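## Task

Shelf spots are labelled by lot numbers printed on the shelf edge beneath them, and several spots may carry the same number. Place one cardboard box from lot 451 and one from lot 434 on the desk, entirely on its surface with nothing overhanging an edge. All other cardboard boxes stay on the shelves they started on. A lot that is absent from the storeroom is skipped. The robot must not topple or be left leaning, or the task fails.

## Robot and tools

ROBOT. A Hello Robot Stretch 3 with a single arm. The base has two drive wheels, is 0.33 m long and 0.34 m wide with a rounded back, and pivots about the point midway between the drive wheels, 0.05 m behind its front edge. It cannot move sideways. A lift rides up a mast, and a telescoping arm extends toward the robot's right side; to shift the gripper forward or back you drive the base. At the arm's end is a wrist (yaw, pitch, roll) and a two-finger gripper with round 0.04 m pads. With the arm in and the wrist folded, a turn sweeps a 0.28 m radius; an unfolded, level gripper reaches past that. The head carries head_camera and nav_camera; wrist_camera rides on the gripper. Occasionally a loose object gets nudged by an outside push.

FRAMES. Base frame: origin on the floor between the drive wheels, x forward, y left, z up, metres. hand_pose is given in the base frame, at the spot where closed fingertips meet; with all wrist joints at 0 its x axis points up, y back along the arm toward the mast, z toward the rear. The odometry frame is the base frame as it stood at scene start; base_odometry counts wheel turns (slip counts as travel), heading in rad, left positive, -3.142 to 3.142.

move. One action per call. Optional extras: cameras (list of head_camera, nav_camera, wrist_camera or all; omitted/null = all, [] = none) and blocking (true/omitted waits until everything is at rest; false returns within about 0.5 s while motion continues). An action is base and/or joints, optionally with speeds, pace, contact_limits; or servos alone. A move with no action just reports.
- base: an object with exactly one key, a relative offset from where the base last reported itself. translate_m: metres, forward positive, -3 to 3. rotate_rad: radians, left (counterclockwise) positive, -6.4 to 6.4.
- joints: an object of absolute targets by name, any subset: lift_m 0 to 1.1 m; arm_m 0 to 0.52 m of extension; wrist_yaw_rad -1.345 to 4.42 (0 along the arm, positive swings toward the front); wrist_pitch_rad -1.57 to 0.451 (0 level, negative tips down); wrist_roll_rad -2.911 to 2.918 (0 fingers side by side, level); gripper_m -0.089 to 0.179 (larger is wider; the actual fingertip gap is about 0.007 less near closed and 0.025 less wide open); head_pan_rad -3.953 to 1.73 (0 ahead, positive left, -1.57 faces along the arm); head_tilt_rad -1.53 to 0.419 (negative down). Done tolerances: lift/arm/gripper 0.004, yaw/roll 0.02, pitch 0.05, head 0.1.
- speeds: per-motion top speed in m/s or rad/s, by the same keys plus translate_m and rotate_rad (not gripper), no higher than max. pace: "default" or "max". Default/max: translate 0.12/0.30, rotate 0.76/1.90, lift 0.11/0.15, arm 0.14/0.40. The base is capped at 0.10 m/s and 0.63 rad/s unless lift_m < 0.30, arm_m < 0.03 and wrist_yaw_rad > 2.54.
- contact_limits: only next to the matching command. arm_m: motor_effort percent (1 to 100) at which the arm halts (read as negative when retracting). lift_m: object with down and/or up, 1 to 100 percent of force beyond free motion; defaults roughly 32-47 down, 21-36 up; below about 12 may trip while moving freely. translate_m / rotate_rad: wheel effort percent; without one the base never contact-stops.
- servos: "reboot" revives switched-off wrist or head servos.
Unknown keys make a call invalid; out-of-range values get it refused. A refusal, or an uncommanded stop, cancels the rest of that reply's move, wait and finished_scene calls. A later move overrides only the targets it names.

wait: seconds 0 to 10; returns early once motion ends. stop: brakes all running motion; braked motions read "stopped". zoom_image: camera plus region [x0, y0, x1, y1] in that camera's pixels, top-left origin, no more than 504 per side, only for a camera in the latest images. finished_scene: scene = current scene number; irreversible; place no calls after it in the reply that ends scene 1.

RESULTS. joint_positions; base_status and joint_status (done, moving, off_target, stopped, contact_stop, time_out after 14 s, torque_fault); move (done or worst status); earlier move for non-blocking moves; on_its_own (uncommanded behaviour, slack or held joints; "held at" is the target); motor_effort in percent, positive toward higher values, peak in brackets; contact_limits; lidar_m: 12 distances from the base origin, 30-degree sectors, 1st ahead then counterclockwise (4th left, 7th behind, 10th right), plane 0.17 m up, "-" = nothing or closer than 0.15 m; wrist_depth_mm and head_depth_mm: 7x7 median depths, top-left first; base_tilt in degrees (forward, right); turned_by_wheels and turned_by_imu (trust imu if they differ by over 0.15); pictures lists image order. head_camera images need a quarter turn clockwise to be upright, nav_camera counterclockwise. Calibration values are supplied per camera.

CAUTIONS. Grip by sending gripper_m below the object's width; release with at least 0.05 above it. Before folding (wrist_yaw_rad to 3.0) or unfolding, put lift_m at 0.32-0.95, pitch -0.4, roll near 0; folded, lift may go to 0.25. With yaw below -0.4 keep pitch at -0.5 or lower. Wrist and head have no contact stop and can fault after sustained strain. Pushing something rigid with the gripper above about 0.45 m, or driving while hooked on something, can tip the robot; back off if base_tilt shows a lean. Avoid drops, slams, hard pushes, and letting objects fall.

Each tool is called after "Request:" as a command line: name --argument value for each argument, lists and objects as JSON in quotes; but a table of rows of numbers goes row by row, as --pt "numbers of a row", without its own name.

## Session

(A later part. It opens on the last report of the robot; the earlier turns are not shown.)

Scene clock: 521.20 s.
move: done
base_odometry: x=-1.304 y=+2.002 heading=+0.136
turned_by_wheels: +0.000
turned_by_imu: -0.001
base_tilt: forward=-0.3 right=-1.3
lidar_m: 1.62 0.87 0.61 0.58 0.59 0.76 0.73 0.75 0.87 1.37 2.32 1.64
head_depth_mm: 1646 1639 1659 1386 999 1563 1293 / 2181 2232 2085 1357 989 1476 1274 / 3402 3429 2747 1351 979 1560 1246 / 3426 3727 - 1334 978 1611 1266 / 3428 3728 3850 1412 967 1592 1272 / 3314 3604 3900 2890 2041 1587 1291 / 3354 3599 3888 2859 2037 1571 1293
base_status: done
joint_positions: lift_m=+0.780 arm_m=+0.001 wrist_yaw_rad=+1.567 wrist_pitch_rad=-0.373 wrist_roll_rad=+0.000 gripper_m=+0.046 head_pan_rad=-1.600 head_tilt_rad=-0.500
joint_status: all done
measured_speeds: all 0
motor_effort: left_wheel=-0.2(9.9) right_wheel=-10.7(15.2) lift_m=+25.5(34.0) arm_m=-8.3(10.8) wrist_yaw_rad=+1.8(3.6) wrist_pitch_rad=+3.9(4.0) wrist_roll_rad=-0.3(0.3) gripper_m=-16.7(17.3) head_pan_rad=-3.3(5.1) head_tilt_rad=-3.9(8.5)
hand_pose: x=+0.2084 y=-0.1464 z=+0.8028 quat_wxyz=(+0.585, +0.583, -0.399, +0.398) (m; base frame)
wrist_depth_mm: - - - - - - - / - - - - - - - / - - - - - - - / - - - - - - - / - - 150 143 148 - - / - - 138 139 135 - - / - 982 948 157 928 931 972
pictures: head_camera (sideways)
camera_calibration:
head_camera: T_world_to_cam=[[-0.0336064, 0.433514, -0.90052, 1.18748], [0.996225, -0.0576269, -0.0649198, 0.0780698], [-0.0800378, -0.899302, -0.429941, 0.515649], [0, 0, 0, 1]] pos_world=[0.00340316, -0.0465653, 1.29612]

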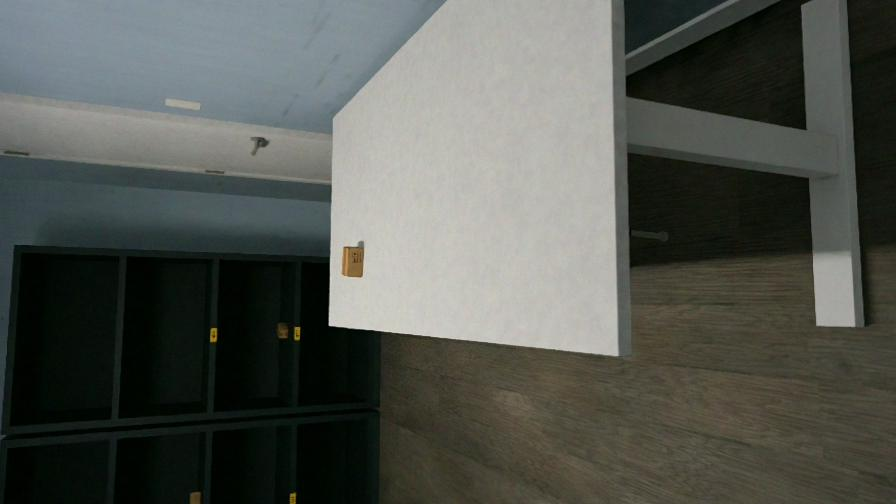

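Request:
move --base '{"translate_m":-0.13}' --joints '{"wrist_yaw_rad":0}' --cameras '[]'

Request:
move --joints '{"arm_m":0.49}' --cameras '["wrist_camera"]'

Request:
move --joints '{"lift_m":0.715}' --speeds '{"lift_m":0.05}' --contact_limits '{"lift_m":{"down":14}}' --cameras '["wrist_camera"]'

Scene clock: 531.53 s.
move: done
base_odometry: x=-1.433 y=+1.984 heading=+0.136
turned_by_wheels: +0.000
turned_by_imu: +0.000
base_tilt: forward=-0.2 right=-1.3
lidar_m: 1.75 0.85 0.60 0.57 0.59 0.63 0.60 0.61 0.81 0.84 2.51 1.77
head_depth_mm: 1378 1363 1365 1290 1002 1358 1274 / 1845 1841 1827 1363 990 1603 1291 / 2795 2747 2351 1347 978 1476 1211 / 3456 3656 3589 1333 976 1543 487 / 3400 3699 3755 1320 970 1582 510 / 3355 3592 3848 1487 960 1592 1294 / 3256 3526 3768 2854 2029 1576 1290
base_status: done
joint_positions: lift_m=+0.780 arm_m=+0.001 wrist_yaw_rad=+0.003 wrist_pitch_rad=-0.373 wrist_roll_rad=+0.000 gripper_m=+0.046 head_pan_rad=-1.600 head_tilt_rad=-0.500
joint_status: all done
measured_speeds: all 0
motor_effort: left_wheel=-4.8(7.2) right_wheel=-6.9(16.9) lift_m=+25.7(26.0) arm_m=-7.8(8.8) wrist_yaw_rad=-2.7(7.0) wrist_pitch_rad=+3.9(4.0) wrist_roll_rad=+0.1(0.3) gripper_m=-17.2(17.2) head_pan_rad=-2.6(3.6) head_tilt_rad=-4.6(5.3)
hand_pose: x=-0.0209 y=-0.3753 z=+0.8028 quat_wxyz=(+0.695, +0.132, -0.694, -0.131) (m; base frame)
wrist_depth_mm: - - - - - - - / - - - - - - - / - - - - - - - / - - - - - - - / - - 149 143 148 - - / - - 138 139 135 - - / - 972 947 158 154 911 -
pictures: none
No camera images: "cameras" was empty.

Scene clock: 536.30 s.
move: done
base_odometry: x=-1.433 y=+1.984 heading=+0.136
turned_by_wheels: +0.000
turned_by_imu: +0.000
base_tilt: forward=-0.2 right=-1.2
lidar_m: 1.74 0.86 0.61 0.57 0.59 0.63 0.60 0.61 0.81 0.84 2.51 1.77
head_depth_mm: 1366 1362 1360 1294 997 1363 317 / 1844 1857 1831 1354 952 378 316 / 2757 2722 2357 1341 556 1098 1257 / 3458 3758 3579 1325 763 1553 1244 / 3422 3659 3741 1317 962 1587 1264 / 3384 3598 3856 1479 959 1581 1286 / 3212 3558 3763 2849 2016 1583 1285
base_status: not commanded
joint_positions: lift_m=+0.780 arm_m=+0.490 wrist_yaw_rad=+0.003 wrist_pitch_rad=-0.373 wrist_roll_rad=+0.000 gripper_m=+0.046 head_pan_rad=-1.600 head_tilt_rad=-0.500
joint_status: all done
measured_speeds: all 0
motor_effort: left_wheel=-4.1(4.9) right_wheel=-7.0(7.4) lift_m=+25.9(26.6) arm_m=+12.7(15.4) wrist_yaw_rad=-3.4(4.4) wrist_pitch_rad=+3.9(4.0) wrist_roll_rad=-0.2(0.4) gripper_m=-16.7(17.3) head_pan_rad=-2.4(3.7) head_tilt_rad=-4.4(5.0)
hand_pose: x=-0.0209 y=-0.8648 z=+0.8028 quat_wxyz=(+0.695, +0.132, -0.694, -0.131) (m; base frame)
wrist_depth_mm: - - - - - - - / - - - - - - - / - - - - - - - / - - - 179 - - - / - - 149 143 148 - - / - - 138 139 135 - - / - - 153 154 150 - -
pictures: wrist_camera
camera_calibration:
wrist_camera: T_world_to_cam=[[-0.998888, -0.0407091, -0.0237831, -0.0303143], [-0.00219863, 0.544114, -0.839008, 1.17662], [0.047096, -0.838023, -0.543599, -0.121131], [0, 0, 0, 1]] pos_world=[-0.0219889, -0.742963, 0.92063]

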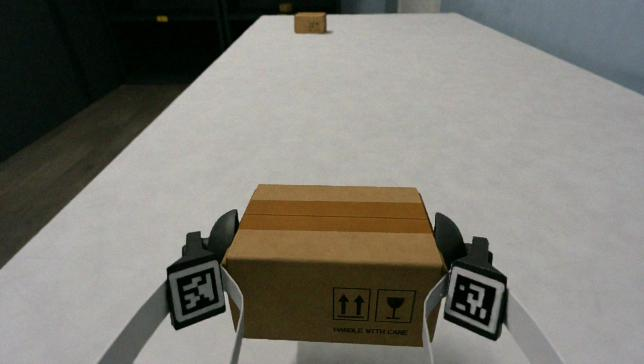

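Scene clock: 538.13 s.
move: done
base_odometry: x=-1.433 y=+1.984 heading=+0.136
turned_by_wheels: +0.000
turned_by_imu: +0.000
base_tilt: forward=-0.3 right=-1.2
lidar_m: 1.75 0.85 0.60 0.57 0.59 0.63 0.60 0.61 0.82 0.84 2.51 1.78
head_depth_mm: 1368 1366 1363 1284 998 1358 1265 / 1845 1838 1843 1356 992 1571 373 / 2749 2734 2344 1344 658 517 1245 / 3408 3726 3562 1328 696 1541 1253 / 3370 3673 3801 1317 959 1578 1258 / 3386 3599 3827 1489 956 1586 1292 / 3263 3589 3823 2857 2020 1572 1286
base_status: not commanded
joint_positions: lift_m=+0.715 arm_m=+0.490 wrist_yaw_rad=+0.003 wrist_pitch_rad=-0.313 wrist_roll_rad=+0.000 gripper_m=+0.046 head_pan_rad=-1.600 head_tilt_rad=-0.500
joint_status: all done
measured_speeds: all 0
motor_effort: left_wheel=-4.2(4.7) right_wheel=-6.5(7.4) lift_m=+17.5(25.8) arm_m=+8.5(12.5) wrist_yaw_rad=-2.7(4.5) wrist_pitch_rad=-7.3(7.6) wrist_roll_rad=+0.1(0.3) gripper_m=-16.8(17.0) head_pan_rad=-2.9(3.4) head_tilt_rad=-3.5(4.8)
contact_limits: lift_m down 14 (down: maximum 72; up: maximum 65)
hand_pose: x=-0.0208 y=-0.8713 z=+0.7518 quat_wxyz=(+0.699, +0.112, -0.698, -0.110) (m; base frame)
wrist_depth_mm: - - - - - - - / - - - - - - - / - - - - - - - / - - - 175 - - - / - - 147 141 146 - - / - - 138 139 134 - - / - - 129 154 150 - -
pictures: wrist_camera
camera_calibration:
wrist_camera: T_world_to_cam=[[-0.998883, -0.042105, -0.021424, -0.0347622], [-0.00209918, 0.492604, -0.870251, 1.11598], [0.0471955, -0.869235, -0.492142, -0.220183], [0, 0, 0, 1]] pos_world=[-0.0219891, -0.74259, 0.862077]

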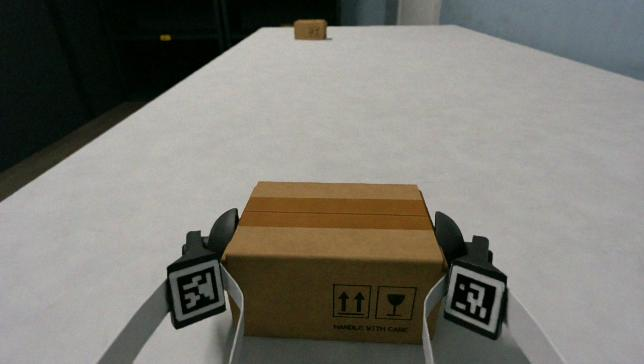

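Resting. Release and retract.

Request:
move --joints '{"lift_m":0.718,"gripper_m":0.17}' --cameras '["wrist_camera"]'

Request:
move --joints '{"arm_m":0.1}' --pace "max" --cameras '["head_camera","wrist_camera"]'

Scene clock: 544.77 s.
move: done
base_odometry: x=-1.433 y=+1.984 heading=+0.136
turned_by_wheels: +0.000
turned_by_imu: +0.000
base_tilt: forward=-0.3 right=-1.0
lidar_m: 1.75 0.86 0.60 0.57 0.59 0.63 0.60 0.61 0.81 0.84 2.51 1.77
head_depth_mm: 1378 1365 1359 1290 1002 1363 1274 / 1849 1839 1813 1359 989 1560 370 / 2750 2755 2316 1343 624 518 1245 / 3408 3692 3512 1337 693 1551 1254 / 3378 3661 3748 1316 941 1591 1264 / 3340 3640 3885 1482 957 1583 1290 / 3228 3541 3813 2862 2029 1575 1289
base_status: not commanded
joint_positions: lift_m=+0.718 arm_m=+0.490 wrist_yaw_rad=+0.003 wrist_pitch_rad=-0.362 wrist_roll_rad=+0.000 gripper_m=+0.170 head_pan_rad=-1.600 head_tilt_rad=-0.500
joint_status: all done
measured_speeds: all 0
motor_effort: left_wheel=-4.2(4.7) right_wheel=-6.6(7.5) lift_m=+26.8(30.5) arm_m=-1.9(3.0) wrist_yaw_rad=-3.6(4.5) wrist_pitch_rad=+1.9(7.2) wrist_roll_rad=+0.0(0.3) gripper_m=+0.7(82.3) head_pan_rad=-2.3(3.2) head_tilt_rad=-3.2(4.4)
hand_pose: x=-0.0209 y=-0.8660 z=+0.7433 quat_wxyz=(+0.696, +0.129, -0.695, -0.127) (m; base frame)
wrist_depth_mm: - - - - - - - / - - - - - - - / - - - - - - - / - - 162 161 160 - - / - 143 138 137 135 - - / - 124 151 147 144 - - / - - - - - - 106
pictures: wrist_camera
camera_calibration:
wrist_camera: T_world_to_cam=[[-0.998888, -0.0409638, -0.0233327, -0.0323365], [-0.00219998, 0.534902, -0.844911, 1.12383], [0.0470914, -0.843921, -0.534397, -0.166469], [0, 0, 0, 1]] pos_world=[-0.0219889, -0.742949, 0.859821]

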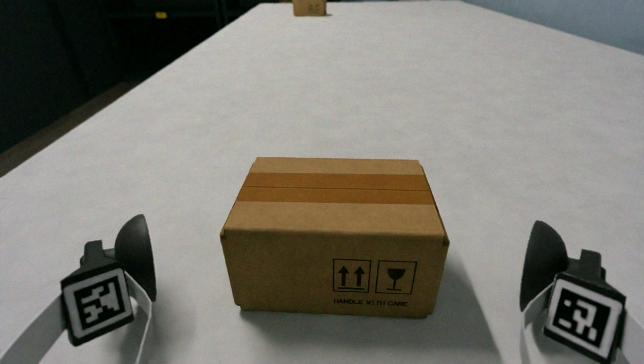

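Scene clock: 547.03 s.
move: done
base_odometry: x=-1.433 y=+1.984 heading=+0.136
turned_by_wheels: +0.000
turned_by_imu: +0.000
base_tilt: forward=-0.4 right=-1.2
lidar_m: 1.75 0.86 0.60 0.57 0.59 0.63 0.60 0.61 0.82 0.85 2.51 1.78
head_depth_mm: 1362 1373 1357 1295 1002 1362 1272 / 1852 1845 1838 1353 990 1611 1290 / 2777 2766 2332 1345 982 1469 583 / 3413 3711 3584 1330 950 1542 437 / 3392 3684 3737 1323 962 1586 1231 / 3380 3669 3839 1480 959 1588 1262 / 3238 3557 3737 2844 2039 1578 1282
base_status: not commanded
joint_positions: lift_m=+0.718 arm_m=+0.100 wrist_yaw_rad=+0.003 wrist_pitch_rad=-0.364 wrist_roll_rad=+0.000 gripper_m=+0.170 head_pan_rad=-1.600 head_tilt_rad=-0.500
joint_status: all done
measured_speeds: all 0
motor_effort: left_wheel=-3.9(4.7) right_wheel=-6.4(7.5) lift_m=+24.5(27.0) arm_m=-12.8(14.5) wrist_yaw_rad=-3.5(4.5) wrist_pitch_rad=+2.1(2.2) wrist_roll_rad=-0.2(0.3) gripper_m=+0.5(1.0) head_pan_rad=-2.4(3.2) head_tilt_rad=-3.4(4.2)
hand_pose: x=-0.0209 y=-0.4758 z=+0.7429 quat_wxyz=(+0.696, +0.129, -0.695, -0.127) (m; base frame)
wrist_depth_mm: - - - - - - - / - - - 477 - - - / - - - - - - - / - - - - - - - / - - - - - - - / 123 141 - - - - - / 116 899 937 966 949 - 106
pictures: head_camera (sideways), wrist_camera
camera_calibration:
head_camera: T_world_to_cam=[[-0.0335974, 0.433635, -0.900462, 1.18741], [0.996225, -0.0576249, -0.0649208, 0.0780711], [-0.080041, -0.899244, -0.430062, 0.515809], [0, 0, 0, 1]] pos_world=[0.00340318, -0.0465648, 1.29611]
wrist_camera: T_world_to_cam=[[-0.998888, -0.0408731, -0.0234859, -0.0162017], [-0.00210062, 0.536313, -0.844017, 0.914782], [0.0470934, -0.843029, -0.535802, 0.164075], [0, 0, 0, 1]] pos_world=[-0.0219889, -0.352951, 0.859622]

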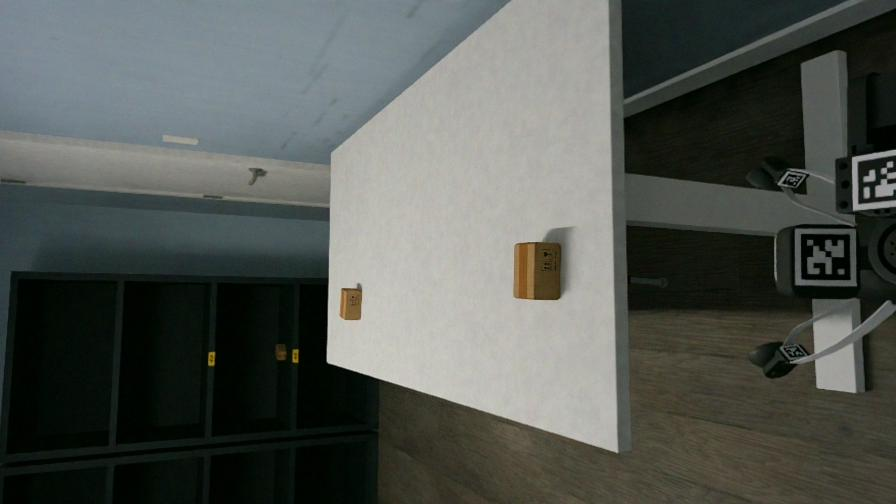

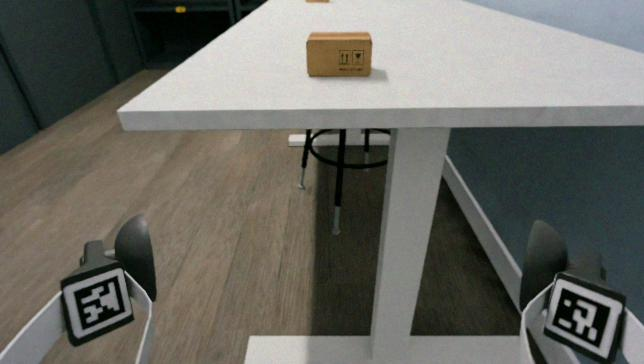

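Request:
finished_scene --scene 2

The scene is finished: the task was done.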